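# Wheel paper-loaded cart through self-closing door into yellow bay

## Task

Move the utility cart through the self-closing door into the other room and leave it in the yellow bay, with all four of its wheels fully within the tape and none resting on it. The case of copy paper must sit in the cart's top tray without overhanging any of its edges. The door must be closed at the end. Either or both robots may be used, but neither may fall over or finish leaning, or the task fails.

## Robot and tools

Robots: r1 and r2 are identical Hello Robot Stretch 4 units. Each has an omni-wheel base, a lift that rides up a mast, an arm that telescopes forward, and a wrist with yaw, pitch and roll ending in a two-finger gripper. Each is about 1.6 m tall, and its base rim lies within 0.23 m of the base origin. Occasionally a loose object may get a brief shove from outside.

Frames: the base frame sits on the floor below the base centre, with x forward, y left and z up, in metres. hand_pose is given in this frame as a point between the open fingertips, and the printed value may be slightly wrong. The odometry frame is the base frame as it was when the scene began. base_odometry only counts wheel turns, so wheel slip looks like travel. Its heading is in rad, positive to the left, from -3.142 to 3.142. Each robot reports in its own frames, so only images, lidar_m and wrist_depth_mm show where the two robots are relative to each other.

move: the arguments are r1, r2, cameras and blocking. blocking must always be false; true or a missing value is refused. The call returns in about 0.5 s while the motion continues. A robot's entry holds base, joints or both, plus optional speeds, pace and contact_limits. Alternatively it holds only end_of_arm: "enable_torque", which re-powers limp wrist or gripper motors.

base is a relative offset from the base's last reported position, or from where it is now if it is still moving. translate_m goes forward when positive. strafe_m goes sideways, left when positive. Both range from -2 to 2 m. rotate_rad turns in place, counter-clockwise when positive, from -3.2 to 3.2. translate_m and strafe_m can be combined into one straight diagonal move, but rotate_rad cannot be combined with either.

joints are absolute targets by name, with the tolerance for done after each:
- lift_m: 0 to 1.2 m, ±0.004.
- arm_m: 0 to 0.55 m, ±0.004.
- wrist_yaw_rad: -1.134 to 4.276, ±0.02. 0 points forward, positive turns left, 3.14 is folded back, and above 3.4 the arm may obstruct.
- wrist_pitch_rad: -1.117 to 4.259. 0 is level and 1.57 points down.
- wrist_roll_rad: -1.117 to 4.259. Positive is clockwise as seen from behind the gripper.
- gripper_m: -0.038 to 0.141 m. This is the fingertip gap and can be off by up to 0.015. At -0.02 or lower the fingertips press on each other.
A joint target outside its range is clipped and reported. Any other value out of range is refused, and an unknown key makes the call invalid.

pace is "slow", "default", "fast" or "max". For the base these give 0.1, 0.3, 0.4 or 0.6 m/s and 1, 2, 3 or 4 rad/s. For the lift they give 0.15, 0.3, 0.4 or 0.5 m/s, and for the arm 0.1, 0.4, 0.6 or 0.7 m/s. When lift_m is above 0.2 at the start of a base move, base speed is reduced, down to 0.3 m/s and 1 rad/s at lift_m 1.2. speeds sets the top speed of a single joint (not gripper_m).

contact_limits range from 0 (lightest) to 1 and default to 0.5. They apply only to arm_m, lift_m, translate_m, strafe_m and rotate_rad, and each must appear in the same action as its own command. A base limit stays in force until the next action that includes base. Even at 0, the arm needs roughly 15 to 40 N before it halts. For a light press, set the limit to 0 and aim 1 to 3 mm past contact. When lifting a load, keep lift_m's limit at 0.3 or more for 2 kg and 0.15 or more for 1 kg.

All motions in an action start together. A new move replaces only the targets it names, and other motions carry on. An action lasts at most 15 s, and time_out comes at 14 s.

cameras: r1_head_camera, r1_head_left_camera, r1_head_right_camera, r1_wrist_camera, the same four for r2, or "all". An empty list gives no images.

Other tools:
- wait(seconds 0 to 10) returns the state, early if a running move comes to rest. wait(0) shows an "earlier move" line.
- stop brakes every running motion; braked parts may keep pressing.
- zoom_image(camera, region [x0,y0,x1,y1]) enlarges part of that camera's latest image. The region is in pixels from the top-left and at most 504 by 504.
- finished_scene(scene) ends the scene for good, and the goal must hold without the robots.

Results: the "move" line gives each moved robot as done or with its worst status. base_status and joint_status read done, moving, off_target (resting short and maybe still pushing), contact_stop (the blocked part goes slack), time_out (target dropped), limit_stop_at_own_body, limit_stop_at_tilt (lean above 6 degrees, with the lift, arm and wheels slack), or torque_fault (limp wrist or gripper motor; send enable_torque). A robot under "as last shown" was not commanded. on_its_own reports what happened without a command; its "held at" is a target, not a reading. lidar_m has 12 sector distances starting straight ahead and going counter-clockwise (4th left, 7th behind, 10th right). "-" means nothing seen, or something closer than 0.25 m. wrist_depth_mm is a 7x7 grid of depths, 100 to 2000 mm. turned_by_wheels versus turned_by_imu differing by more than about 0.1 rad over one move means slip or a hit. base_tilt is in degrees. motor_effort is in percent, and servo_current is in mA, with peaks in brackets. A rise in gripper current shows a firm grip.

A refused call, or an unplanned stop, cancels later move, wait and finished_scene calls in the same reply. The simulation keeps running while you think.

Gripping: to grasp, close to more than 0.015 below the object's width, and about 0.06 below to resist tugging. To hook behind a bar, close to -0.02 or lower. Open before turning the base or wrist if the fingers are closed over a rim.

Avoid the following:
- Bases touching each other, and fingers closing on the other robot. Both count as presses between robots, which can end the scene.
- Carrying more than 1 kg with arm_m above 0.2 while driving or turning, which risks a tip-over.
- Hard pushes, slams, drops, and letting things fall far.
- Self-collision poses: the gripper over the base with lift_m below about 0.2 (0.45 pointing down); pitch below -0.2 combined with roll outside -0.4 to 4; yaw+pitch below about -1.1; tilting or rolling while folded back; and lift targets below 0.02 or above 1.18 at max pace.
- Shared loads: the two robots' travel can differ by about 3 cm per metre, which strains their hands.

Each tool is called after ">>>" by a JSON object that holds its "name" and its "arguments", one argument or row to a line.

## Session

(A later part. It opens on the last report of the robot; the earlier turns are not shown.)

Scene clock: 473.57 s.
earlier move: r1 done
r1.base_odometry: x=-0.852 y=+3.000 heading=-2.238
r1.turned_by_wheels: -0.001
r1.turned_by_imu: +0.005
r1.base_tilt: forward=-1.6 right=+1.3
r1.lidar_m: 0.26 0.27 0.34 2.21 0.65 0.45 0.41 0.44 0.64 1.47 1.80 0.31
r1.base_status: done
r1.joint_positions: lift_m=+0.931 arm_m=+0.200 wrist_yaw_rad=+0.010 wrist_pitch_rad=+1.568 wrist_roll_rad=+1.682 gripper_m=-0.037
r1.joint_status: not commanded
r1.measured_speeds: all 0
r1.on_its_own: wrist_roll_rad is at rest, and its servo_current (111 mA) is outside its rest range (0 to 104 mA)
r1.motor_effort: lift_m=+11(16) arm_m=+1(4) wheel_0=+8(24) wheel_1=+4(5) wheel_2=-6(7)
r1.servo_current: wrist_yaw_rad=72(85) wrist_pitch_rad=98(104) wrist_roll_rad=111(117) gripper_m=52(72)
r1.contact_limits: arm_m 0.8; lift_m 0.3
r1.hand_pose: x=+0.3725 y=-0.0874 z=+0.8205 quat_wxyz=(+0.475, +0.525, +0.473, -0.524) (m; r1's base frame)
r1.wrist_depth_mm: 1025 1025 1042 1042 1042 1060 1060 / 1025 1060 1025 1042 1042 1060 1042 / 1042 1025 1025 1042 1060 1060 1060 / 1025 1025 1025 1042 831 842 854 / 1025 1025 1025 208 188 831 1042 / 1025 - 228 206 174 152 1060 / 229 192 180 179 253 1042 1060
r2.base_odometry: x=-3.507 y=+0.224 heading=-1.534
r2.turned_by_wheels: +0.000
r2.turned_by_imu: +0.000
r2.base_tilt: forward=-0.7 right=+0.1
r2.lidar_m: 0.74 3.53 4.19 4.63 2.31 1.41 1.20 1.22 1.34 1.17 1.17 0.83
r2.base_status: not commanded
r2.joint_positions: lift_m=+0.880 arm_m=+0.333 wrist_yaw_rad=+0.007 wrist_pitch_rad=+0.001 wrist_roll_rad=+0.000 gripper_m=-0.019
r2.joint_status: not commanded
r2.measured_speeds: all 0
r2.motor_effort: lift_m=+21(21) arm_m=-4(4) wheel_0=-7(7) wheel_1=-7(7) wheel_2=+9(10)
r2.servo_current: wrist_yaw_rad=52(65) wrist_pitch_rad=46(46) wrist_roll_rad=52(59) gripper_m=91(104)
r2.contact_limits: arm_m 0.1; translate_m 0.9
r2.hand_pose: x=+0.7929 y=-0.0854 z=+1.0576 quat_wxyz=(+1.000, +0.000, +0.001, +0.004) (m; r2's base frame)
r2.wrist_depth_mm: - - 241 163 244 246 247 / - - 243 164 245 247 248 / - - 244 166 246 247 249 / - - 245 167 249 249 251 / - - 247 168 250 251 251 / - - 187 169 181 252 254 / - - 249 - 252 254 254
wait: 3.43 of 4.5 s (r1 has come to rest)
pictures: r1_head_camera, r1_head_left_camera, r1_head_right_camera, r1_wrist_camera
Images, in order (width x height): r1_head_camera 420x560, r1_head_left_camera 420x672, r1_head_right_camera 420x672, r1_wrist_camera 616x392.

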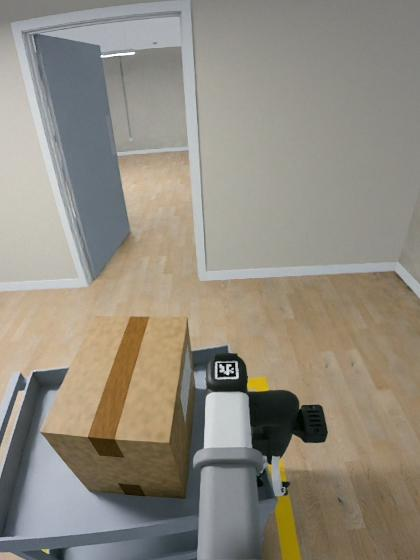

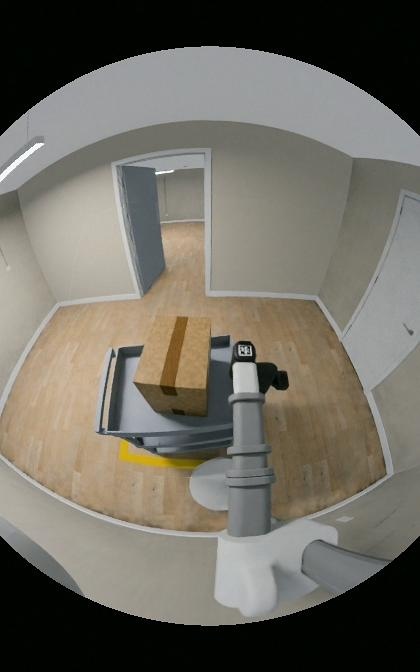

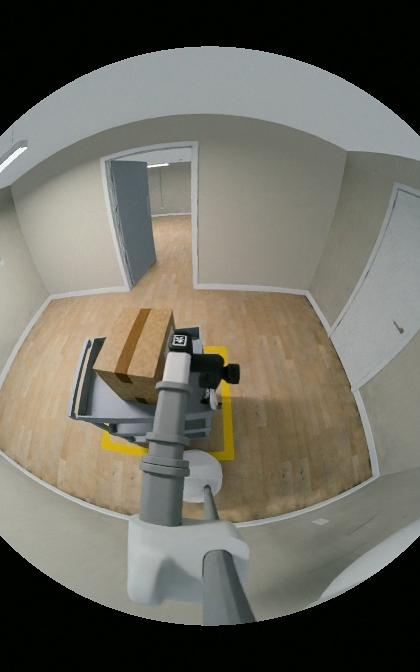

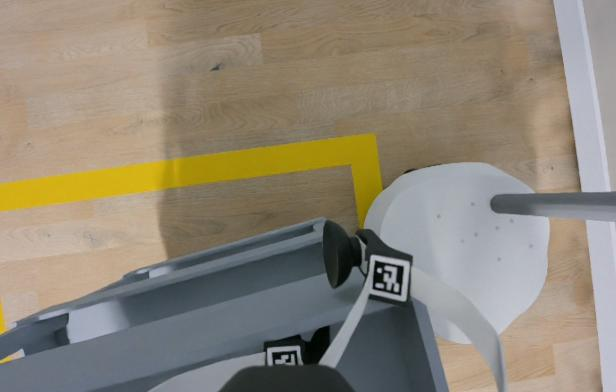

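>>> {"name": "move", "arguments": {
  "r1": {"joints":{"gripper_m":0.06}},
  "blocking": false
}}

>>> {"name": "wait", "arguments": {
  "seconds": 1
}}

>>> {"name": "move", "arguments": {
  "r1": {"joints":{"lift_m":1.06}},
  "blocking": false
}}

>>> {"name": "wait", "arguments": {
  "seconds": 1.3
}}

>>> {"name": "move", "arguments": {
  "r1": {"joints":{"arm_m":0.02}},
  "blocking": false
}}

>>> {"name": "wait", "arguments": {
  "seconds": 1.3
}}

>>> {"name": "move", "arguments": {
  "r1": {"base":{"rotate_rad":1.0},"joints":{"wrist_roll_rad":2.4}},
  "blocking": false
}}

>>> {"name": "wait", "arguments": {
  "seconds": 2.5,
  "cameras": ["r1_wrist_camera","r1_head_camera","r1_head_left_camera","r1_head_right_camera"]
}}

Scene clock: 500.93 s.
move: r1 moving
r1.base_odometry: x=-0.852 y=+3.000 heading=-2.238
r1.turned_by_wheels: +0.000
r1.turned_by_imu: +0.000
r1.base_tilt: forward=-1.6 right=+1.3
r1.lidar_m: 0.26 0.27 0.33 2.22 0.63 0.46 0.42 0.44 0.60 1.47 1.81 0.30
r1.base_status: not commanded
r1.joint_positions: lift_m=+0.931 arm_m=+0.200 wrist_yaw_rad=+0.010 wrist_pitch_rad=+1.571 wrist_roll_rad=+1.682 gripper_m=-0.012
r1.joint_status: gripper_m moving
r1.measured_speeds: translate_m=+0.000 strafe_m=+0.000 rotate_rad=+0.001 lift_m=+0.001 arm_m=+0.000 wrist_yaw_rad=+0.000 wrist_pitch_rad=+0.014 wrist_roll_rad=+0.000
r1.motor_effort: lift_m=+8(11) arm_m=+4(4) wheel_0=+8(9) wheel_1=+3(4) wheel_2=-5(6)
r1.servo_current: wrist_yaw_rad=52(78) wrist_pitch_rad=111(111) wrist_roll_rad=104(130) gripper_m=65(78)
r1.contact_limits: arm_m 0.8; lift_m 0.3
r1.hand_pose: x=+0.3718 y=-0.0874 z=+0.8207 quat_wxyz=(+0.474, +0.525, +0.474, -0.525) (m; r1's base frame)
r1.wrist_depth_mm: 1025 1025 1025 1060 1060 1078 1060 / 1008 1042 1042 1025 1042 1060 1078 / 1025 1042 1008 1060 1042 1042 1078 / 1008 1025 1025 1042 866 831 691 / 1025 1025 1042 222 189 842 1042 / 1025 - 227 207 176 854 1060 / 227 200 182 180 255 1060 1078
r2: as last shown
r2.base_tilt: forward=-0.6 right=+0.1
r2.lidar_m: 0.72 3.56 4.20 4.63 2.35 1.40 1.22 1.24 1.35 1.17 1.19 0.87
r2.servo_current: wrist_yaw_rad=52(65) wrist_pitch_rad=39(39) wrist_roll_rad=46(59) gripper_m=104(104)
r2.contact_limits: arm_m 0.1; translate_m 0.9
r2.wrist_depth_mm: - - 240 163 243 244 247 / - - 242 163 245 247 247 / - - 244 166 246 249 249 / - - 245 167 248 250 250 / - - 247 168 249 251 253 / - - 187 169 181 252 253 / - - 249 - 252 252 256
pictures: none

Scene clock: 501.93 s.
earlier move: r1 moving
r1.base_odometry: x=-0.852 y=+3.000 heading=-2.238
r1.turned_by_wheels: +0.000
r1.turned_by_imu: +0.000
r1.base_tilt: forward=-1.6 right=+1.3
r1.lidar_m: 0.25 0.25 0.32 2.21 0.66 0.46 0.41 0.44 0.60 1.46 1.80 0.30
r1.base_status: not commanded
r1.joint_positions: lift_m=+0.931 arm_m=+0.200 wrist_yaw_rad=+0.010 wrist_pitch_rad=+1.572 wrist_roll_rad=+1.682 gripper_m=+0.060
r1.joint_status: gripper_m moving
r1.measured_speeds: all 0
r1.motor_effort: lift_m=+7(11) arm_m=+3(4) wheel_0=+9(9) wheel_1=+3(4) wheel_2=-4(6)
r1.servo_current: wrist_yaw_rad=59(78) wrist_pitch_rad=124(130) wrist_roll_rad=104(130) gripper_m=52(98)
r1.contact_limits: arm_m 0.8; lift_m 0.3
r1.hand_pose: x=+0.3715 y=-0.0874 z=+0.8207 quat_wxyz=(+0.474, +0.525, +0.474, -0.525) (m; r1's base frame)
r1.wrist_depth_mm: 1008 1042 1042 1042 1042 1060 1078 / 1025 1025 1042 1042 1042 1042 1060 / 1042 1025 1042 1042 1042 1060 1042 / 1025 1025 1042 1025 854 831 676 / 1042 1025 1025 272 183 842 1060 / 1025 259 226 206 179 152 1060 / 226 200 183 179 255 1042 1060
r2.base_odometry: x=-3.507 y=+0.224 heading=-1.534
r2.turned_by_wheels: +0.000
r2.turned_by_imu: +0.000
r2.base_tilt: forward=-0.6 right=+0.1
r2.lidar_m: 0.76 3.53 4.20 4.61 2.30 1.41 1.22 1.23 1.36 1.17 1.17 0.85
r2.base_status: not commanded
r2.joint_positions: lift_m=+0.880 arm_m=+0.333 wrist_yaw_rad=+0.007 wrist_pitch_rad=+0.001 wrist_roll_rad=+0.000 gripper_m=-0.019
r2.joint_status: not commanded
r2.measured_speeds: all 0
r2.motor_effort: lift_m=+21(21) arm_m=-4(4) wheel_0=-7(8) wheel_1=-7(7) wheel_2=+9(10)
r2.servo_current: wrist_yaw_rad=46(65) wrist_pitch_rad=39(46) wrist_roll_rad=46(65) gripper_m=104(104)
r2.contact_limits: arm_m 0.1; translate_m 0.9
r2.hand_pose: x=+0.7929 y=-0.0854 z=+1.0576 quat_wxyz=(+1.000, +0.000, +0.001, +0.004) (m; r2's base frame)
r2.wrist_depth_mm: - - 240 163 243 247 246 / - - 243 163 244 246 248 / - - 245 165 247 248 250 / - - 245 167 249 249 251 / - - 246 168 250 251 253 / - - 187 169 181 252 254 / - - 250 - 253 255 254
wait: 1.00 s; no rest
pictures: none

Scene clock: 502.43 s.
earlier move: r1 done
move: r1 moving
r1.base_odometry: x=-0.852 y=+3.000 heading=-2.238
r1.turned_by_wheels: +0.000
r1.turned_by_imu: +0.000
r1.base_tilt: forward=-1.6 right=+1.3
r1.lidar_m: 0.27 0.25 0.33 2.23 0.68 0.44 0.42 0.45 0.64 1.50 1.80 0.28
r1.base_status: not commanded
r1.joint_positions: lift_m=+0.967 arm_m=+0.200 wrist_yaw_rad=+0.010 wrist_pitch_rad=+1.572 wrist_roll_rad=+1.682 gripper_m=+0.060
r1.joint_status: lift_m moving; the others done
r1.measured_speeds: translate_m=+0.000 strafe_m=+0.000 rotate_rad=-0.001 lift_m=+0.149 arm_m=+0.000 wrist_yaw_rad=+0.000 wrist_pitch_rad=-0.006 wrist_roll_rad=+0.000
r1.motor_effort: lift_m=+33(33) arm_m=+3(4) wheel_0=+6(9) wheel_1=+4(4) wheel_2=-4(4)
r1.servo_current: wrist_yaw_rad=59(78) wrist_pitch_rad=117(137) wrist_roll_rad=104(117) gripper_m=39(46)
r1.contact_limits: arm_m 0.8
r1.hand_pose: x=+0.3715 y=-0.0874 z=+0.8565 quat_wxyz=(+0.474, +0.525, +0.474, -0.525) (m; r1's base frame)
r1.wrist_depth_mm: 1025 1042 1060 1078 1078 1078 1078 / 1025 1042 1060 1060 1060 1078 1078 / 1025 1042 1042 1098 1060 1078 1098 / 1025 1042 1042 1042 866 878 1060 / 1042 1042 1042 204 866 878 1078 / 1025 265 236 211 181 878 1098 / 238 222 164 187 278 1098 1078
r2: as last shown
r2.lidar_m: 0.72 3.53 4.18 4.64 2.31 1.39 1.22 1.22 1.32 1.17 1.18 0.86
r2.motor_effort: lift_m=+21(21) arm_m=-4(4) wheel_0=-7(7) wheel_1=-7(7) wheel_2=+9(9)
r2.servo_current: wrist_yaw_rad=65(65) wrist_pitch_rad=46(46) wrist_roll_rad=52(59) gripper_m=91(104)
r2.contact_limits: arm_m 0.1; translate_m 0.9
r2.wrist_depth_mm: - - 241 163 244 245 246 / - - 243 164 244 245 249 / - - 243 166 247 248 250 / - - 245 167 248 250 252 / - - 246 168 249 252 254 / - - 187 169 181 252 254 / - - 249 - 252 254 255
pictures: none

Scene clock: 503.53 s.
earlier move: r1 done
r1.base_odometry: x=-0.852 y=+3.000 heading=-2.238
r1.turned_by_wheels: +0.000
r1.turned_by_imu: +0.000
r1.base_tilt: forward=-1.6 right=+1.2
r1.lidar_m: 0.27 0.26 0.32 2.21 0.68 0.45 0.42 0.44 0.61 1.48 1.79 0.32
r1.base_status: not commanded
r1.joint_positions: lift_m=+1.060 arm_m=+0.200 wrist_yaw_rad=+0.003 wrist_pitch_rad=+1.552 wrist_roll_rad=+1.698 gripper_m=+0.060
r1.joint_status: all done
r1.measured_speeds: all 0
r1.motor_effort: lift_m=+24(34) arm_m=-4(4) wheel_0=+3(9) wheel_1=+2(4) wheel_2=+0(4)
r1.servo_current: wrist_yaw_rad=52(78) wrist_pitch_rad=39(137) wrist_roll_rad=52(117) gripper_m=46(46)
r1.contact_limits: arm_m 0.8
r1.hand_pose: x=+0.3766 y=-0.0874 z=+0.9494 quat_wxyz=(+0.472, +0.535, +0.464, -0.525) (m; r1's base frame)
r1.wrist_depth_mm: 1160 1138 1138 1160 1138 1160 - / 1138 1160 1160 1160 1160 1182 1160 / 1182 1160 1160 1182 1160 1182 1182 / 1182 1160 1160 1160 960 960 1118 / 1160 1160 1160 320 960 946 1182 / 1160 377 347 204 176 1138 1160 / 377 379 165 187 155 1160 1138
r2.base_odometry: x=-3.507 y=+0.224 heading=-1.534
r2.turned_by_wheels: +0.000
r2.turned_by_imu: +0.000
r2.base_tilt: forward=-0.7 right=+0.1
r2.lidar_m: 0.72 3.52 4.20 4.62 2.33 1.41 1.22 1.24 1.33 1.17 1.19 0.84
r2.base_status: not commanded
r2.joint_positions: lift_m=+0.880 arm_m=+0.333 wrist_yaw_rad=+0.007 wrist_pitch_rad=+0.001 wrist_roll_rad=+0.000 gripper_m=-0.019
r2.joint_status: not commanded
r2.measured_speeds: all 0
r2.motor_effort: lift_m=+21(21) arm_m=-4(4) wheel_0=-7(7) wheel_1=-7(7) wheel_2=+9(9)
r2.servo_current: wrist_yaw_rad=52(65) wrist_pitch_rad=39(46) wrist_roll_rad=46(65) gripper_m=91(104)
r2.contact_limits: arm_m 0.1; translate_m 0.9
r2.hand_pose: x=+0.7929 y=-0.0854 z=+1.0576 quat_wxyz=(+1.000, +0.000, +0.001, +0.004) (m; r2's base frame)
r2.wrist_depth_mm: - - 241 163 245 245 246 / - - 243 164 245 247 248 / - - 244 166 247 249 250 / - - 245 167 248 249 251 / - - 246 168 250 252 253 / - - 187 169 181 253 254 / - - 250 - 252 254 255
wait: 1.10 of 1.3 s (r1 has come to rest)
pictures: none

Scene clock: 504.03 s.
move: r1 moving
r1.base_odometry: x=-0.852 y=+3.000 heading=-2.238
r1.turned_by_wheels: +0.000
r1.turned_by_imu: +0.000
r1.base_tilt: forward=-1.6 right=+1.2
r1.lidar_m: 0.26 0.26 0.33 2.21 0.67 0.45 0.42 0.45 0.60 1.48 1.81 0.31
r1.base_status: not commanded
r1.joint_positions: lift_m=+1.060 arm_m=+0.149 wrist_yaw_rad=+0.003 wrist_pitch_rad=+1.552 wrist_roll_rad=+1.698 gripper_m=+0.060
r1.joint_status: arm_m moving
r1.measured_speeds: translate_m=+0.000 strafe_m=+0.000 rotate_rad=+0.000 lift_m=+0.000 arm_m=-0.195 wrist_yaw_rad=+0.000 wrist_pitch_rad=+0.000 wrist_roll_rad=+0.000
r1.motor_effort: lift_m=+24(24) arm_m=-6(7) wheel_0=+3(3) wheel_1=+2(2) wheel_2=-1(1)
r1.servo_current: wrist_yaw_rad=46(65) wrist_pitch_rad=52(52) wrist_roll_rad=46(59) gripper_m=46(52)
r1.hand_pose: x=+0.3258 y=-0.0874 z=+0.9494 quat_wxyz=(+0.472, +0.535, +0.464, -0.525) (m; r1's base frame)
r1.wrist_depth_mm: 1160 1160 1160 1138 1138 1160 - / 1182 1182 1160 1182 1138 1160 1160 / 1160 1182 1160 1160 1182 1160 1160 / 1182 1182 1205 1138 946 946 1118 / 1182 1182 1160 345 946 946 1182 / 1160 375 379 204 176 1160 1160 / 377 379 165 187 135 1138 1160
r2: as last shown
r2.base_tilt: forward=-0.6 right=+0.1
r2.lidar_m: 0.75 3.54 4.17 4.63 2.30 1.41 1.22 1.22 1.35 1.18 1.19 0.85
r2.motor_effort: lift_m=+21(21) arm_m=-4(4) wheel_0=-7(8) wheel_1=-7(7) wheel_2=+9(9)
r2.servo_current: wrist_yaw_rad=39(65) wrist_pitch_rad=39(46) wrist_roll_rad=52(52) gripper_m=98(98)
r2.contact_limits: arm_m 0.1; translate_m 0.9
r2.wrist_depth_mm: - - 240 163 243 245 247 / - - 244 163 244 247 247 / - - 243 166 247 248 249 / - - 245 167 248 249 251 / - - 247 167 250 252 252 / - - 187 169 181 251 255 / - - 250 - 254 254 255
pictures: none

Scene clock: 505.17 s.
earlier move: r1 done
r1.base_odometry: x=-0.852 y=+3.000 heading=-2.238
r1.turned_by_wheels: +0.000
r1.turned_by_imu: +0.000
r1.base_tilt: forward=-1.6 right=+1.3
r1.lidar_m: 0.26 0.28 0.32 2.21 0.67 0.46 0.42 0.45 0.62 1.48 1.81 0.31
r1.base_status: not commanded
r1.joint_positions: lift_m=+1.060 arm_m=+0.020 wrist_yaw_rad=+0.002 wrist_pitch_rad=+1.552 wrist_roll_rad=+1.698 gripper_m=+0.060
r1.joint_status: all done
r1.measured_speeds: all 0
r1.motor_effort: lift_m=+24(24) arm_m=-4(7) wheel_0=+3(3) wheel_1=+2(2) wheel_2=-1(1)
r1.servo_current: wrist_yaw_rad=20(72) wrist_pitch_rad=39(52) wrist_roll_rad=46(65) gripper_m=46(52)
r1.hand_pose: x=+0.1966 y=-0.0874 z=+0.9494 quat_wxyz=(+0.472, +0.535, +0.463, -0.525) (m; r1's base frame)
r1.wrist_depth_mm: 1182 1182 1138 1182 1160 1160 - / 1160 1205 1182 1182 1182 1138 - / 1182 1160 1182 1138 1138 1205 - / 1160 1182 1160 1160 960 654 362 / 1182 1182 946 946 960 1160 - / 1160 377 379 190 960 1182 1160 / 377 377 158 147 155 1138 1205
r2.base_odometry: x=-3.507 y=+0.224 heading=-1.534
r2.turned_by_wheels: +0.000
r2.turned_by_imu: +0.000
r2.base_tilt: forward=-0.6 right=+0.1
r2.lidar_m: 0.76 3.54 4.19 4.63 2.32 1.37 1.22 1.25 1.36 1.16 1.16 0.83
r2.base_status: not commanded
r2.joint_positions: lift_m=+0.880 arm_m=+0.333 wrist_yaw_rad=+0.007 wrist_pitch_rad=+0.001 wrist_roll_rad=+0.000 gripper_m=-0.019
r2.joint_status: not commanded
r2.measured_speeds: all 0
r2.motor_effort: lift_m=+21(21) arm_m=-4(4) wheel_0=-7(8) wheel_1=-7(7) wheel_2=+9(9)
r2.servo_current: wrist_yaw_rad=59(65) wrist_pitch_rad=46(46) wrist_roll_rad=46(59) gripper_m=104(104)
r2.contact_limits: arm_m 0.1; translate_m 0.9
r2.hand_pose: x=+0.7929 y=-0.0854 z=+1.0576 quat_wxyz=(+1.000, +0.000, +0.001, +0.004) (m; r2's base frame)
r2.wrist_depth_mm: - - 241 163 243 245 247 / - - 243 163 245 246 248 / - - 244 166 247 248 249 / - - 244 167 248 251 251 / - - 246 168 250 250 252 / - - 187 169 181 253 253 / - - 250 - 252 254 256
wait: 1.13 of 1.3 s (r1 has come to rest)
pictures: none

Scene clock: 505.67 s.
move: r1 moving
r1.base_odometry: x=-0.852 y=+3.000 heading=-2.059
r1.turned_by_wheels: +0.179
r1.turned_by_imu: +0.180
r1.base_tilt: forward=-1.6 right=+1.3
r1.lidar_m: 0.26 0.26 0.37 1.18 0.55 0.45 0.42 0.47 0.75 1.77 1.85 0.27
r1.base_status: rotate_rad moving
r1.joint_positions: lift_m=+1.060 arm_m=+0.020 wrist_yaw_rad=+0.002 wrist_pitch_rad=+1.552 wrist_roll_rad=+2.263 gripper_m=+0.060
r1.joint_status: wrist_roll_rad moving
r1.measured_speeds: translate_m=+0.000 strafe_m=+0.000 rotate_rad=+0.688 lift_m=+0.000 arm_m=+0.000 wrist_yaw_rad=+0.000 wrist_pitch_rad=+0.000 wrist_roll_rad=+1.453
r1.motor_effort: lift_m=+24(24) arm_m=-4(5) wheel_0=-8(8) wheel_1=-6(7) wheel_2=-7(7)
r1.servo_current: wrist_yaw_rad=52(72) wrist_pitch_rad=46(52) wrist_roll_rad=52(117) gripper_m=39(52)
r1.hand_pose: x=+0.1966 y=-0.0874 z=+0.9494 quat_wxyz=(+0.304, +0.646, +0.299, -0.634) (m; r1's base frame)
r1.wrist_depth_mm: 1160 1160 1160 1160 1160 - 267 / 1160 1160 1138 1138 1160 415 - / 1182 1160 1160 1160 960 1160 - / 1182 1160 1160 960 960 1160 1160 / 1182 1205 1182 946 960 1160 1160 / 1160 1160 375 191 176 1182 1160 / 1182 379 165 147 144 1138 1182
r2: as last shown
r2.lidar_m: 0.75 3.54 4.18 4.62 2.33 1.38 1.22 1.23 1.33 1.18 1.18 0.86
r2.motor_effort: lift_m=+21(21) arm_m=-4(4) wheel_0=-7(7) wheel_1=-7(7) wheel_2=+9(9)
r2.servo_current: wrist_yaw_rad=52(65) wrist_pitch_rad=39(46) wrist_roll_rad=52(52) gripper_m=98(104)
r2.contact_limits: arm_m 0.1; translate_m 0.9
r2.wrist_depth_mm: - - 240 163 244 246 246 / - - 243 163 246 246 247 / - - 243 166 246 247 250 / - - 244 167 248 249 251 / - - 247 168 249 251 252 / - - 187 169 181 252 254 / - - 249 - 252 255 255
pictures: none

Scene clock: 507.13 s.
earlier move: r1 done
r1.base_odometry: x=-0.852 y=+3.000 heading=-1.239
r1.turned_by_wheels: +0.820
r1.turned_by_imu: +0.825
r1.base_tilt: forward=-1.5 right=+1.2
r1.lidar_m: 0.31 0.55 0.70 0.47 0.41 0.43 0.60 1.25 1.79 2.26 0.27 0.26
r1.base_status: done
r1.joint_positions: lift_m=+1.060 arm_m=+0.020 wrist_yaw_rad=+0.002 wrist_pitch_rad=+1.552 wrist_roll_rad=+2.398 gripper_m=+0.060
r1.joint_status: all done
r1.measured_speeds: all 0
r1.motor_effort: lift_m=+24(24) arm_m=-4(5) wheel_0=-3(8) wheel_1=-2(9) wheel_2=-3(7)
r1.servo_current: wrist_yaw_rad=46(72) wrist_pitch_rad=39(52) wrist_roll_rad=59(117) gripper_m=39(52)
r1.hand_pose: x=+0.1966 y=-0.0874 z=+0.9494 quat_wxyz=(+0.260, +0.665, +0.255, -0.652) (m; r1's base frame)
r1.wrist_depth_mm: 373 375 1160 1160 1160 342 - / 375 377 627 1160 1160 1182 - / 375 375 - 1182 931 1138 - / 377 379 - 960 946 1182 - / 239 359 377 960 946 1182 - / 249 373 377 193 1138 1182 - / 256 368 164 151 1182 1160 -
r2.base_odometry: x=-3.507 y=+0.224 heading=-1.534
r2.turned_by_wheels: +0.000
r2.turned_by_imu: +0.000
r2.base_tilt: forward=-0.6 right=+0.0
r2.lidar_m: 0.75 3.53 4.19 4.62 2.34 1.41 1.22 1.22 1.37 1.16 1.18 0.85
r2.base_status: not commanded
r2.joint_positions: lift_m=+0.880 arm_m=+0.333 wrist_yaw_rad=+0.007 wrist_pitch_rad=+0.001 wrist_roll_rad=+0.000 gripper_m=-0.019
r2.joint_status: not commanded
r2.measured_speeds: all 0
r2.motor_effort: lift_m=+21(21) arm_m=-4(4) wheel_0=-7(7) wheel_1=-7(7) wheel_2=+9(9)
r2.servo_current: wrist_yaw_rad=65(65) wrist_pitch_rad=46(46) wrist_roll_rad=52(59) gripper_m=85(104)
r2.contact_limits: arm_m 0.1; translate_m 0.9
r2.hand_pose: x=+0.7929 y=-0.0854 z=+1.0576 quat_wxyz=(+1.000, +0.000, +0.001, +0.004) (m; r2's base frame)
r2.wrist_depth_mm: - - 242 163 243 245 246 / - - 242 164 246 247 248 / - - 244 166 247 247 250 / - - 244 167 247 249 251 / - - 246 167 250 251 253 / - - 187 169 180 253 254 / - - 249 - 253 254 254
wait: 1.47 of 2.5 s (r1 has come to rest)
pictures: r1_head_camera, r1_head_left_camera, r1_head_right_camera, r1_wrist_camera
Images, in order (width x height): r1_head_camera 420x560, r1_head_left_camera 420x672, r1_head_right_camera 420x672, r1_wrist_camera 616x392.

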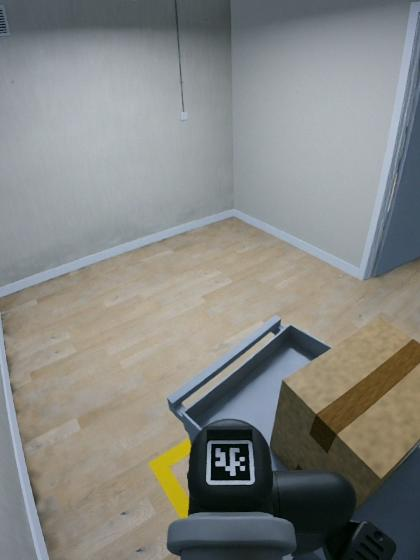

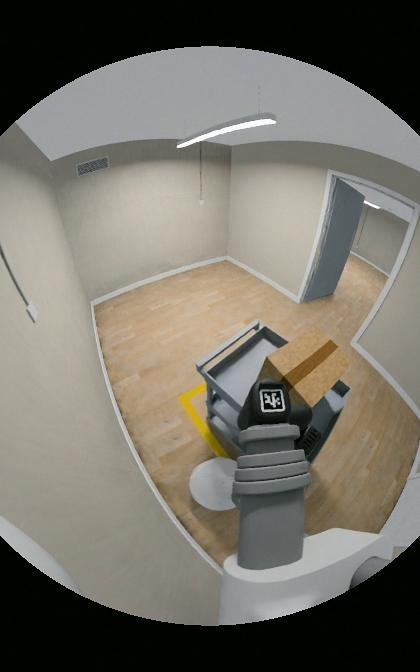

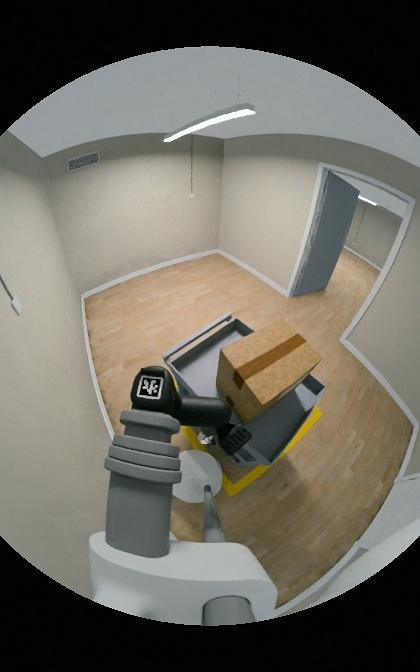

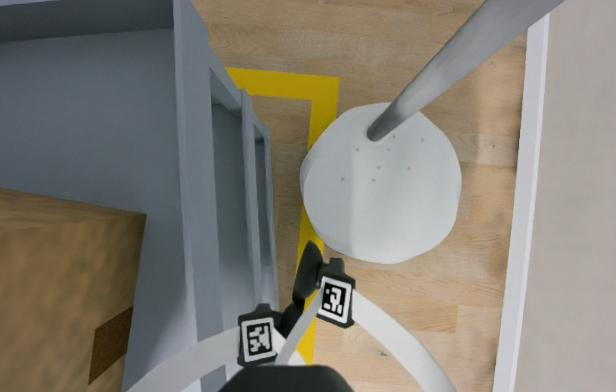

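>>> {"name": "move", "arguments": {
  "r1": {"base":{"rotate_rad":-0.81},"joints":{"wrist_roll_rad":1.57,"gripper_m":-0.02}},
  "blocking": false
}}

>>> {"name": "wait", "arguments": {
  "seconds": 1.8
}}

>>> {"name": "wait", "arguments": {
  "seconds": 0.5
}}

>>> {"name": "move", "arguments": {
  "r1": {"base":{"strafe_m":0.45,"translate_m":-0.02}},
  "blocking": false
}}

>>> {"name": "wait", "arguments": {
  "seconds": 3,
  "cameras": ["r1_wrist_camera","r1_head_left_camera","r1_head_camera"]
}}

Scene clock: 531.37 s.
move: r1 moving
r1.base_odometry: x=-0.852 y=+3.000 heading=-1.418
r1.turned_by_wheels: -0.179
r1.turned_by_imu: -0.180
r1.base_tilt: forward=-1.5 right=+1.3
r1.lidar_m: 0.29 0.42 0.92 0.53 0.42 0.43 0.50 0.86 1.77 1.98 0.25 0.25
r1.base_status: rotate_rad moving
r1.joint_positions: lift_m=+1.060 arm_m=+0.020 wrist_yaw_rad=+0.002 wrist_pitch_rad=+1.552 wrist_roll_rad=+1.819 gripper_m=+0.041
r1.joint_status: wrist_roll_rad moving; gripper_m moving
r1.measured_speeds: translate_m=-0.001 strafe_m=-0.001 rotate_rad=-0.689 lift_m=+0.000 arm_m=+0.000 wrist_yaw_rad=+0.000 wrist_pitch_rad=+0.000 wrist_roll_rad=-1.792
r1.motor_effort: lift_m=+24(24) arm_m=-4(5) wheel_0=+6(8) wheel_1=+5(6) wheel_2=+6(6)
r1.servo_current: wrist_yaw_rad=59(65) wrist_pitch_rad=39(46) wrist_roll_rad=59(111) gripper_m=85(85)
r1.hand_pose: x=+0.1966 y=-0.0874 z=+0.9494 quat_wxyz=(+0.439, +0.563, +0.431, -0.552) (m; r1's base frame)
r1.wrist_depth_mm: 379 375 377 1160 1138 1160 1182 / 377 377 377 1160 1138 1160 1160 / 332 379 377 1182 1138 1160 373 / 217 327 377 946 960 1160 1160 / 223 355 377 946 946 1160 - / 259 377 379 192 946 1138 - / 304 379 157 170 1160 - -
r2: as last shown
r2.base_tilt: forward=-0.7 right=+0.1
r2.lidar_m: 0.73 3.53 4.20 4.63 2.30 1.40 1.23 1.21 1.34 1.16 1.18 0.85
r2.motor_effort: lift_m=+21(21) arm_m=-4(4) wheel_0=-7(8) wheel_1=-7(7) wheel_2=+9(9)
r2.servo_current: wrist_yaw_rad=52(65) wrist_pitch_rad=33(46) wrist_roll_rad=46(59) gripper_m=91(104)
r2.contact_limits: arm_m 0.1; translate_m 0.9
r2.wrist_depth_mm: - - 240 163 244 244 246 / - - 243 164 246 247 249 / - - 243 166 246 249 250 / - - 244 167 248 251 251 / - - 246 168 250 250 252 / - - 187 169 181 252 254 / - - 249 - 252 254 256
pictures: none

Scene clock: 532.67 s.
earlier move: r1 done
r1.base_odometry: x=-0.852 y=+3.000 heading=-2.049
r1.turned_by_wheels: -0.631
r1.turned_by_imu: -0.634
r1.base_tilt: forward=-1.6 right=+1.3
r1.lidar_m: 0.25 0.28 0.35 1.17 0.55 0.44 0.42 0.47 0.78 1.75 1.88 0.28
r1.base_status: done
r1.joint_positions: lift_m=+1.060 arm_m=+0.020 wrist_yaw_rad=+0.002 wrist_pitch_rad=+1.552 wrist_roll_rad=+1.572 gripper_m=-0.019
r1.joint_status: all done
r1.measured_speeds: all 0
r1.motor_effort: lift_m=+24(24) arm_m=-4(5) wheel_0=+3(8) wheel_1=+1(7) wheel_2=+1(7)
r1.servo_current: wrist_yaw_rad=46(65) wrist_pitch_rad=46(46) wrist_roll_rad=20(111) gripper_m=59(98)
r1.hand_pose: x=+0.1966 y=-0.0874 z=+0.9494 quat_wxyz=(+0.505, +0.504, +0.496, -0.495) (m; r1's base frame)
r1.wrist_depth_mm: 1160 1182 1138 1182 1160 1160 - / 1182 1160 1160 1160 1182 1160 - / 1160 1182 1160 1160 1160 1182 - / 382 379 1160 1138 946 1160 - / 379 379 - 960 976 1118 379 / 379 379 210 201 976 1160 - / 375 377 173 1182 1138 1160 -
r2.base_odometry: x=-3.507 y=+0.224 heading=-1.534
r2.turned_by_wheels: +0.000
r2.turned_by_imu: +0.000
r2.base_tilt: forward=-0.6 right=+0.1
r2.lidar_m: 0.72 3.52 4.20 4.62 2.32 1.42 1.21 1.21 1.35 1.18 1.17 0.85
r2.base_status: not commanded
r2.joint_positions: lift_m=+0.880 arm_m=+0.333 wrist_yaw_rad=+0.007 wrist_pitch_rad=+0.001 wrist_roll_rad=+0.000 gripper_m=-0.019
r2.joint_status: not commanded
r2.measured_speeds: all 0
r2.motor_effort: lift_m=+21(21) arm_m=-4(4) wheel_0=-7(8) wheel_1=-7(7) wheel_2=+9(10)
r2.servo_current: wrist_yaw_rad=52(72) wrist_pitch_rad=46(52) wrist_roll_rad=46(65) gripper_m=91(104)
r2.contact_limits: arm_m 0.1; translate_m 0.9
r2.hand_pose: x=+0.7929 y=-0.0854 z=+1.0576 quat_wxyz=(+1.000, +0.000, +0.001, +0.004) (m; r2's base frame)
r2.wrist_depth_mm: - - 241 163 243 245 247 / - - 242 163 246 245 248 / - - 245 166 246 248 249 / - - 245 167 249 249 251 / - - 247 167 250 251 252 / - - 187 169 181 253 254 / - - 250 - 252 253 256
wait: 1.30 of 1.8 s (r1 has come to rest)
pictures: none

Scene clock: 533.17 s.
r1.base_odometry: x=-0.852 y=+3.000 heading=-2.049
r1.turned_by_wheels: +0.000
r1.turned_by_imu: +0.000
r1.base_tilt: forward=-1.6 right=+1.3
r1.lidar_m: 0.25 0.25 0.39 1.17 0.54 0.44 0.42 0.50 0.75 1.74 1.89 0.27
r1.base_status: done
r1.joint_positions: lift_m=+1.060 arm_m=+0.020 wrist_yaw_rad=+0.002 wrist_pitch_rad=+1.552 wrist_roll_rad=+1.572 gripper_m=-0.019
r1.joint_status: all done
r1.measured_speeds: all 0
r1.motor_effort: lift_m=+24(24) arm_m=-4(5) wheel_0=+3(8) wheel_1=+1(7) wheel_2=+1(7)
r1.servo_current: wrist_yaw_rad=33(65) wrist_pitch_rad=46(46) wrist_roll_rad=52(111) gripper_m=52(98)
r1.hand_pose: x=+0.1966 y=-0.0874 z=+0.9494 quat_wxyz=(+0.505, +0.504, +0.496, -0.495) (m; r1's base frame)
r1.wrist_depth_mm: 1160 1160 1160 1160 1182 1182 - / 1160 1182 1138 1160 1160 1205 - / 1160 1160 1182 1138 1160 1160 - / 379 379 1160 1182 960 1160 - / 377 379 - 946 960 1118 379 / 379 377 210 201 946 1160 - / 375 377 172 1182 1182 1138 -
r2.base_odometry: x=-3.507 y=+0.224 heading=-1.534
r2.turned_by_wheels: +0.000
r2.turned_by_imu: +0.000
r2.base_tilt: forward=-0.7 right=+0.0
r2.lidar_m: 0.73 3.53 4.18 4.64 2.32 1.39 1.21 1.22 1.35 1.18 1.19 0.86
r2.base_status: not commanded
r2.joint_positions: lift_m=+0.880 arm_m=+0.333 wrist_yaw_rad=+0.007 wrist_pitch_rad=+0.001 wrist_roll_rad=+0.000 gripper_m=-0.019
r2.joint_status: not commanded
r2.measured_speeds: all 0
r2.motor_effort: lift_m=+21(21) arm_m=-4(4) wheel_0=-7(8) wheel_1=-7(7) wheel_2=+9(10)
r2.servo_current: wrist_yaw_rad=59(72) wrist_pitch_rad=46(52) wrist_roll_rad=39(65) gripper_m=98(104)
r2.contact_limits: arm_m 0.1; translate_m 0.9
r2.hand_pose: x=+0.7929 y=-0.0854 z=+1.0576 quat_wxyz=(+1.000, +0.000, +0.001, +0.004) (m; r2's base frame)
r2.wrist_depth_mm: - - 241 163 244 246 247 / - - 242 164 245 247 248 / - - 245 165 246 248 249 / - - 246 167 248 249 251 / - - 247 168 250 252 252 / - - 187 168 180 252 253 / - - 249 - 253 254 255
wait: 0.50 s; at rest by 0.27 s
pictures: none

Scene clock: 533.67 s.
move: r1 moving
r1.base_odometry: x=-0.820 y=+2.985 heading=-2.049
r1.turned_by_wheels: +0.000
r1.turned_by_imu: +0.000
r1.base_tilt: forward=-1.6 right=+1.3
r1.lidar_m: 0.27 0.26 0.39 1.16 0.54 0.43 0.41 0.47 0.74 1.79 1.92 0.27
r1.base_status: translate_m moving; strafe_m moving
r1.joint_positions: lift_m=+1.060 arm_m=+0.020 wrist_yaw_rad=+0.002 wrist_pitch_rad=+1.552 wrist_roll_rad=+1.572 gripper_m=-0.019
r1.joint_status: not commanded
r1.measured_speeds: translate_m=-0.006 strafe_m=+0.136 rotate_rad=+0.002 lift_m=+0.000 arm_m=+0.000 wrist_yaw_rad=+0.000 wrist_pitch_rad=+0.000 wrist_roll_rad=+0.000
r1.motor_effort: lift_m=+24(24) arm_m=-5(5) wheel_0=-12(12) wheel_1=+7(11) wheel_2=+1(3)
r1.servo_current: wrist_yaw_rad=46(72) wrist_pitch_rad=39(52) wrist_roll_rad=33(52) gripper_m=59(59)
r1.hand_pose: x=+0.1966 y=-0.0874 z=+0.9494 quat_wxyz=(+0.505, +0.504, +0.496, -0.495) (m; r1's base frame)
r1.wrist_depth_mm: 1160 1160 1160 1138 1160 1160 - / 1160 1182 1160 1160 1160 1160 - / 1160 373 1182 1160 1182 1160 - / 377 379 539 1182 946 1160 - / 377 375 - 946 976 1118 379 / 379 375 - 201 931 1160 - / 324 343 173 1160 1138 1138 -
r2: as last shown
r2.base_tilt: forward=-0.7 right=+0.1
r2.lidar_m: 0.72 3.53 4.20 4.64 2.35 1.41 1.21 1.23 1.36 1.18 1.18 0.87
r2.motor_effort: lift_m=+21(21) arm_m=-4(4) wheel_0=-7(7) wheel_1=-7(7) wheel_2=+9(9)
r2.servo_current: wrist_yaw_rad=59(65) wrist_pitch_rad=39(46) wrist_roll_rad=52(52) gripper_m=91(104)
r2.contact_limits: arm_m 0.1; translate_m 0.9
r2.wrist_depth_mm: - - 241 163 245 245 247 / - - 242 164 245 246 248 / - - 243 165 247 248 250 / - - 246 167 249 249 251 / - - 247 168 249 250 252 / - - 187 169 181 252 253 / - - 249 - 251 254 255
pictures: none

Scene clock: 536.03 s.
earlier move: r1 done
r1.base_odometry: x=-0.443 y=+2.810 heading=-2.048
r1.turned_by_wheels: +0.000
r1.turned_by_imu: +0.003
r1.base_tilt: forward=-1.6 right=+1.3
r1.lidar_m: 0.27 2.63 2.55 0.95 0.46 0.35 0.33 0.40 0.64 2.19 0.43 0.29
r1.base_status: done
r1.joint_positions: lift_m=+1.060 arm_m=+0.020 wrist_yaw_rad=+0.002 wrist_pitch_rad=+1.552 wrist_roll_rad=+1.572 gripper_m=-0.019
r1.joint_status: not commanded
r1.measured_speeds: all 0
r1.motor_effort: lift_m=+24(24) arm_m=-4(5) wheel_0=-1(12) wheel_1=+0(11) wheel_2=+2(5)
r1.servo_current: wrist_yaw_rad=39(72) wrist_pitch_rad=39(52) wrist_roll_rad=52(65) gripper_m=52(65)
r1.hand_pose: x=+0.1966 y=-0.0874 z=+0.9495 quat_wxyz=(+0.505, +0.504, +0.496, -0.495) (m; r1's base frame)
r1.wrist_depth_mm: 307 379 - 1160 1182 1160 - / 324 379 - 1182 1118 1160 - / 349 377 - 1138 1160 1182 - / 379 377 676 1182 960 1160 - / 379 377 - 960 960 960 379 / 379 377 469 205 946 1160 - / - 377 172 1138 1182 - -
r2.base_odometry: x=-3.507 y=+0.224 heading=-1.534
r2.turned_by_wheels: +0.000
r2.turned_by_imu: +0.000
r2.base_tilt: forward=-0.6 right=+0.1
r2.lidar_m: 0.73 3.55 4.20 4.63 2.34 1.39 1.23 1.22 1.35 1.17 1.17 0.86
r2.base_status: not commanded
r2.joint_positions: lift_m=+0.880 arm_m=+0.333 wrist_yaw_rad=+0.007 wrist_pitch_rad=+0.001 wrist_roll_rad=+0.000 gripper_m=-0.019
r2.joint_status: not commanded
r2.measured_speeds: all 0
r2.motor_effort: lift_m=+21(21) arm_m=-4(4) wheel_0=-7(8) wheel_1=-7(7) wheel_2=+9(10)
r2.servo_current: wrist_yaw_rad=52(65) wrist_pitch_rad=39(52) wrist_roll_rad=46(59) gripper_m=85(104)
r2.contact_limits: arm_m 0.1; translate_m 0.9
r2.hand_pose: x=+0.7929 y=-0.0854 z=+1.0576 quat_wxyz=(+1.000, +0.000, +0.001, +0.004) (m; r2's base frame)
r2.wrist_depth_mm: - - 241 163 244 246 247 / - - 243 164 245 246 248 / - - 244 166 246 248 249 / - - 246 167 249 250 251 / - - 246 168 249 250 252 / - - 187 168 181 252 254 / - - 248 - 252 254 255
wait: 2.37 of 3 s (r1 has come to rest)
pictures: r1_head_camera, r1_head_left_camera, r1_wrist_camera
Images, in order (width x height): r1_head_camera 420x560, r1_head_left_camera 420x672, r1_wrist_camera 616x392.

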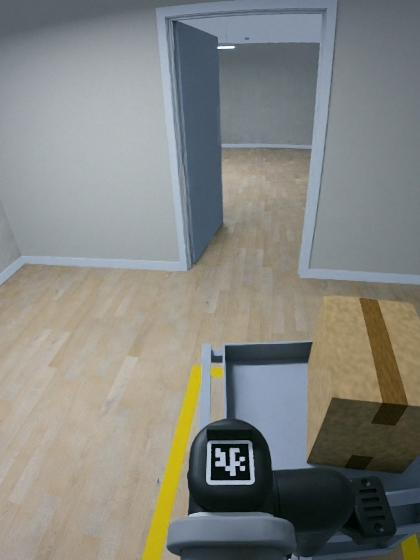

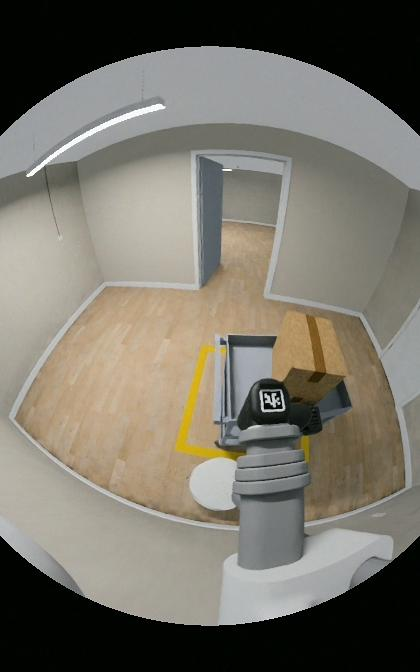

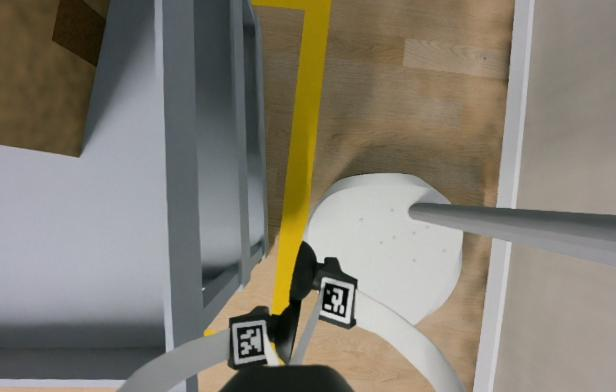

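>>> {"name": "move", "arguments": {
  "r1": {"joints":{"lift_m":0.94},"pace":"slow"},
  "blocking": false
}}

>>> {"name": "wait", "arguments": {
  "seconds": 2,
  "cameras": ["r1_wrist_camera","r1_head_camera"]
}}

Scene clock: 559.67 s.
move: r1 moving
r1.base_odometry: x=-0.443 y=+2.810 heading=-2.048
r1.turned_by_wheels: +0.000
r1.turned_by_imu: +0.000
r1.base_tilt: forward=-1.6 right=+1.3
r1.lidar_m: 0.26 2.67 2.55 0.95 0.45 0.35 0.34 0.40 0.64 2.21 0.42 0.29
r1.base_status: not commanded
r1.joint_positions: lift_m=+1.035 arm_m=+0.020 wrist_yaw_rad=+0.002 wrist_pitch_rad=+1.552 wrist_roll_rad=+1.572 gripper_m=-0.019
r1.joint_status: lift_m moving
r1.measured_speeds: translate_m=+0.000 strafe_m=+0.000 rotate_rad=+0.000 lift_m=-0.097 arm_m=+0.000 wrist_yaw_rad=+0.000 wrist_pitch_rad=+0.000 wrist_roll_rad=+0.000
r1.motor_effort: lift_m=+11(21) arm_m=-4(4) wheel_0=+0(1) wheel_1=+0(1) wheel_2=+3(3)
r1.servo_current: wrist_yaw_rad=52(65) wrist_pitch_rad=39(46) wrist_roll_rad=39(52) gripper_m=59(59)
r1.hand_pose: x=+0.1966 y=-0.0874 z=+0.9250 quat_wxyz=(+0.505, +0.504, +0.496, -0.495) (m; r1's base frame)
r1.wrist_depth_mm: 307 357 609 1138 1138 1118 - / 322 357 - 1160 1160 1160 - / 353 357 - 1182 1118 1118 - / 357 357 - 1160 931 1118 - / 357 357 - 917 917 946 379 / 357 357 496 206 946 1138 - / 359 357 172 1138 1138 - -
r2: as last shown
r2.lidar_m: 0.73 3.52 4.19 4.64 2.32 1.41 1.21 1.23 1.33 1.18 1.19 0.85
r2.motor_effort: lift_m=+21(21) arm_m=-4(4) wheel_0=-7(7) wheel_1=-7(7) wheel_2=+9(9)
r2.servo_current: wrist_yaw_rad=46(65) wrist_pitch_rad=39(46) wrist_roll_rad=39(59) gripper_m=91(98)
r2.contact_limits: arm_m 0.1; translate_m 0.9
r2.wrist_depth_mm: - - 241 163 243 244 247 / - - 243 164 245 246 248 / - - 243 166 246 248 250 / - - 244 167 247 249 250 / - - 248 168 249 251 253 / - - 187 168 181 253 254 / - - 249 - 254 254 255
pictures: none

Scene clock: 561.00 s.
earlier move: r1 done
r1.base_odometry: x=-0.443 y=+2.810 heading=-2.048
r1.turned_by_wheels: +0.000
r1.turned_by_imu: +0.000
r1.base_tilt: forward=-1.6 right=+1.3
r1.lidar_m: 0.27 2.64 2.54 0.94 0.43 0.36 0.34 0.39 0.63 2.21 0.43 0.29
r1.base_status: not commanded
r1.joint_positions: lift_m=+0.940 arm_m=+0.020 wrist_yaw_rad=+0.002 wrist_pitch_rad=+1.552 wrist_roll_rad=+1.572 gripper_m=-0.019
r1.joint_status: all done
r1.measured_speeds: all 0
r1.motor_effort: lift_m=+12(21) arm_m=-4(5) wheel_0=+0(1) wheel_1=+0(1) wheel_2=+3(3)
r1.servo_current: wrist_yaw_rad=59(65) wrist_pitch_rad=46(46) wrist_roll_rad=46(72) gripper_m=59(59)
r1.hand_pose: x=+0.1966 y=-0.0874 z=+0.8304 quat_wxyz=(+0.505, +0.504, +0.496, -0.495) (m; r1's base frame)
r1.wrist_depth_mm: 259 - 854 1060 1060 1042 - / 259 - - 1060 1025 1042 - / 259 - - 1060 1060 1042 - / 259 - - 1060 842 1042 - / 259 - - 831 831 831 379 / 259 - 436 200 842 1025 - / 259 - 173 1025 831 991 -
r2.base_odometry: x=-3.507 y=+0.224 heading=-1.534
r2.turned_by_wheels: +0.000
r2.turned_by_imu: +0.000
r2.base_tilt: forward=-0.6 right=+0.1
r2.lidar_m: 0.75 3.55 4.19 4.60 2.31 1.40 1.22 1.22 1.35 1.17 1.16 0.84
r2.base_status: not commanded
r2.joint_positions: lift_m=+0.880 arm_m=+0.333 wrist_yaw_rad=+0.007 wrist_pitch_rad=+0.001 wrist_roll_rad=+0.000 gripper_m=-0.019
r2.joint_status: not commanded
r2.measured_speeds: all 0
r2.motor_effort: lift_m=+21(21) arm_m=-4(4) wheel_0=-7(8) wheel_1=-7(7) wheel_2=+9(10)
r2.servo_current: wrist_yaw_rad=52(72) wrist_pitch_rad=46(46) wrist_roll_rad=46(59) gripper_m=98(98)
r2.contact_limits: arm_m 0.1; translate_m 0.9
r2.hand_pose: x=+0.7929 y=-0.0854 z=+1.0576 quat_wxyz=(+1.000, +0.000, +0.001, +0.004) (m; r2's base frame)
r2.wrist_depth_mm: - - 240 163 243 245 247 / - - 241 163 245 245 247 / - - 245 166 246 248 250 / - - 246 167 249 250 251 / - - 246 167 249 251 253 / - - 187 168 181 252 254 / - - 250 - 253 254 255
wait: 1.33 of 2 s (r1 has come to rest)
pictures: r1_head_camera, r1_wrist_camera
Images, in order (width x height): r1_head_camera 420x560, r1_wrist_camera 616x392.

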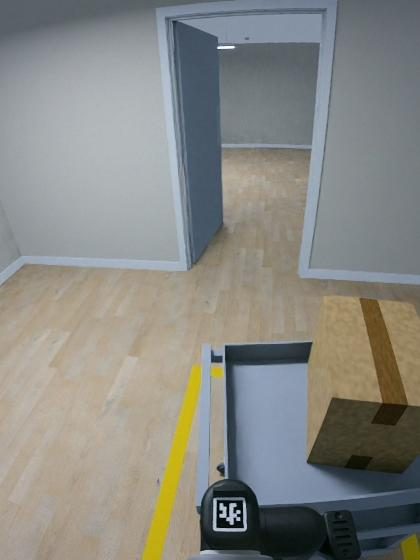

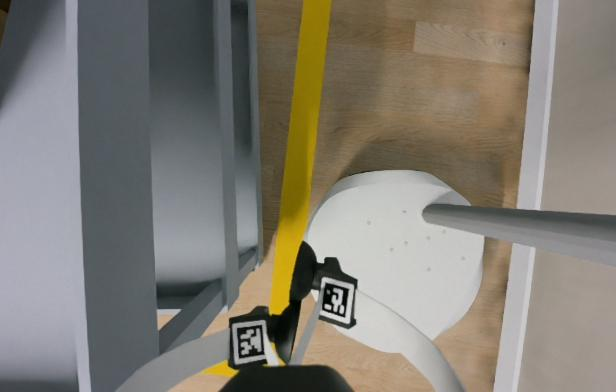

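>>> {"name": "move", "arguments": {
  "r1": {"joints":{"arm_m":0.22},"speeds":{"arm_m":0.07},"contact_limits":{"arm_m":0.6}},
  "blocking": false
}}

>>> {"name": "wait", "arguments": {
  "seconds": 5,
  "cameras": ["r1_wrist_camera","r1_head_camera","r1_head_left_camera"]
}}

Scene clock: 574.17 s.
move: r1 moving
r1.base_odometry: x=-0.443 y=+2.810 heading=-2.048
r1.turned_by_wheels: +0.000
r1.turned_by_imu: +0.000
r1.base_tilt: forward=-1.6 right=+1.3
r1.lidar_m: 0.27 2.62 2.53 0.96 0.46 0.35 0.32 0.38 0.65 2.19 0.41 0.29
r1.base_status: not commanded
r1.joint_positions: lift_m=+0.940 arm_m=+0.049 wrist_yaw_rad=+0.002 wrist_pitch_rad=+1.552 wrist_roll_rad=+1.572 gripper_m=-0.019
r1.joint_status: arm_m moving
r1.measured_speeds: translate_m=+0.000 strafe_m=+0.000 rotate_rad=+0.000 lift_m=+0.000 arm_m=+0.070 wrist_yaw_rad=+0.000 wrist_pitch_rad=+0.000 wrist_roll_rad=+0.000
r1.motor_effort: lift_m=+12(12) arm_m=+6(7) wheel_0=-1(1) wheel_1=+0(0) wheel_2=+2(3)
r1.servo_current: wrist_yaw_rad=46(78) wrist_pitch_rad=39(52) wrist_roll_rad=59(65) gripper_m=59(59)
r1.contact_limits: arm_m 0.6
r1.hand_pose: x=+0.2256 y=-0.0874 z=+0.8304 quat_wxyz=(+0.505, +0.504, +0.496, -0.495) (m; r1's base frame)
r1.wrist_depth_mm: 258 268 - 1025 1042 1042 - / 260 259 - 1042 1042 1042 - / 259 259 - 1078 1060 1042 - / 258 - - 1060 831 842 424 / 258 259 - 820 842 831 - / 259 257 382 201 842 1042 - / 260 259 172 1042 1042 1042 -
r2: as last shown
r2.lidar_m: 0.73 3.54 4.19 4.63 2.32 1.42 1.22 1.23 1.35 1.17 1.18 0.85
r2.motor_effort: lift_m=+21(21) arm_m=-4(4) wheel_0=-7(7) wheel_1=-7(7) wheel_2=+9(9)
r2.servo_current: wrist_yaw_rad=59(65) wrist_pitch_rad=39(46) wrist_roll_rad=33(59) gripper_m=91(98)
r2.contact_limits: arm_m 0.1; translate_m 0.9
r2.wrist_depth_mm: - - 240 163 243 245 247 / - - 242 163 245 246 248 / - - 244 166 247 247 250 / - - 244 167 248 250 251 / - - 247 168 249 252 252 / - - 187 169 182 253 253 / - - 250 - 253 255 255
pictures: none

Scene clock: 577.07 s.
earlier move: r1 done
r1.base_odometry: x=-0.443 y=+2.810 heading=-2.049
r1.turned_by_wheels: +0.000
r1.turned_by_imu: +0.000
r1.base_tilt: forward=-1.5 right=+1.3
r1.lidar_m: 0.41 2.64 2.55 0.96 0.42 0.36 0.35 0.37 0.65 2.23 0.50 0.42
r1.base_status: not commanded
r1.joint_positions: lift_m=+0.940 arm_m=+0.220 wrist_yaw_rad=-0.001 wrist_pitch_rad=+1.553 wrist_roll_rad=+1.571 gripper_m=-0.019
r1.joint_status: all done
r1.measured_speeds: all 0
r1.motor_effort: lift_m=+12(12) arm_m=+4(12) wheel_0=+0(1) wheel_1=+0(1) wheel_2=-1(3)
r1.servo_current: wrist_yaw_rad=39(78) wrist_pitch_rad=33(65) wrist_roll_rad=52(65) gripper_m=52(65)
r1.contact_limits: arm_m 0.6
r1.hand_pose: x=+0.3960 y=-0.0874 z=+0.8304 quat_wxyz=(+0.504, +0.505, +0.495, -0.496) (m; r1's base frame)
r1.wrist_depth_mm: 198 258 257 1042 1042 1060 1042 / 258 257 258 1042 1060 1060 1042 / 258 258 258 1042 1025 1042 1042 / 258 258 258 1042 917 842 842 / 257 257 257 1042 842 831 842 / 259 258 258 205 842 831 1042 / 254 258 172 - 1042 1042 1042
r2.base_odometry: x=-3.507 y=+0.224 heading=-1.534
r2.turned_by_wheels: +0.000
r2.turned_by_imu: +0.000
r2.base_tilt: forward=-0.7 right=+0.1
r2.lidar_m: 0.73 3.54 4.22 4.65 2.33 1.38 1.22 1.23 1.35 1.17 1.18 0.86
r2.base_status: not commanded
r2.joint_positions: lift_m=+0.880 arm_m=+0.333 wrist_yaw_rad=+0.007 wrist_pitch_rad=+0.001 wrist_roll_rad=+0.000 gripper_m=-0.019
r2.joint_status: not commanded
r2.measured_speeds: all 0
r2.motor_effort: lift_m=+21(21) arm_m=-4(4) wheel_0=-7(7) wheel_1=-7(7) wheel_2=+9(10)
r2.servo_current: wrist_yaw_rad=46(65) wrist_pitch_rad=39(46) wrist_roll_rad=52(59) gripper_m=91(104)
r2.contact_limits: arm_m 0.1; translate_m 0.9
r2.hand_pose: x=+0.7929 y=-0.0854 z=+1.0576 quat_wxyz=(+1.000, +0.000, +0.001, +0.004) (m; r2's base frame)
r2.wrist_depth_mm: - - 240 163 244 244 247 / - - 243 163 245 248 248 / - - 244 166 247 247 249 / - - 245 167 247 250 251 / - - 247 167 249 252 252 / - - 187 168 181 253 254 / - - 248 - 252 254 256
wait: 2.90 of 5 s (r1 has come to rest)
pictures: r1_head_camera, r1_head_left_camera, r1_wrist_camera
Images, in order (width x height): r1_head_camera 420x560, r1_head_left_camera 420x672, r1_wrist_camera 616x392.

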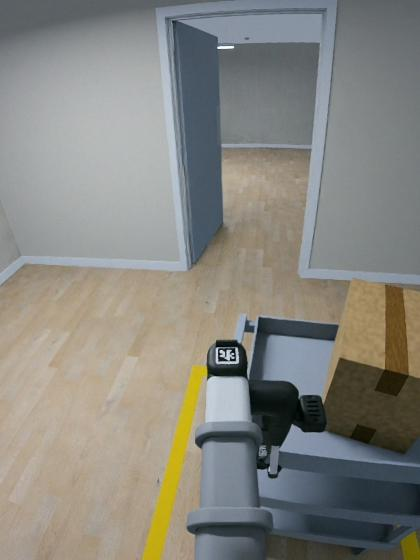

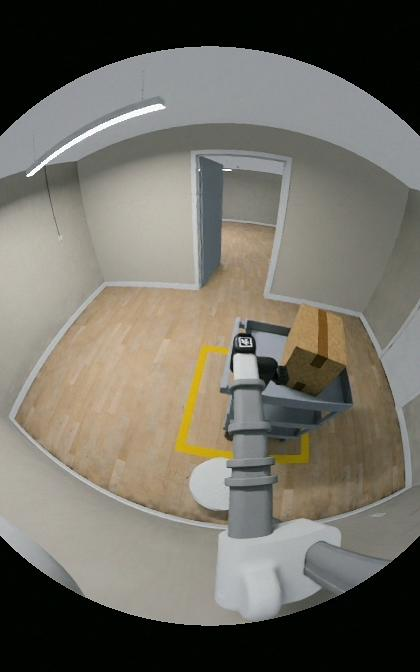

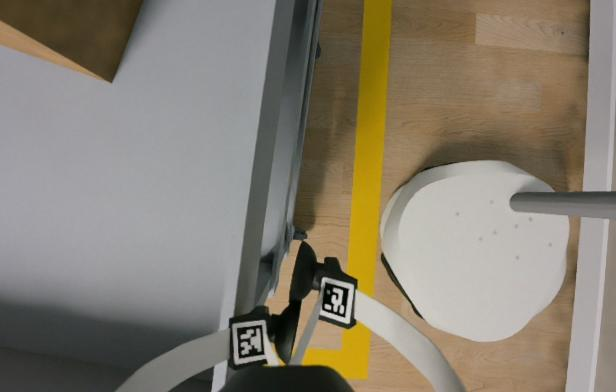

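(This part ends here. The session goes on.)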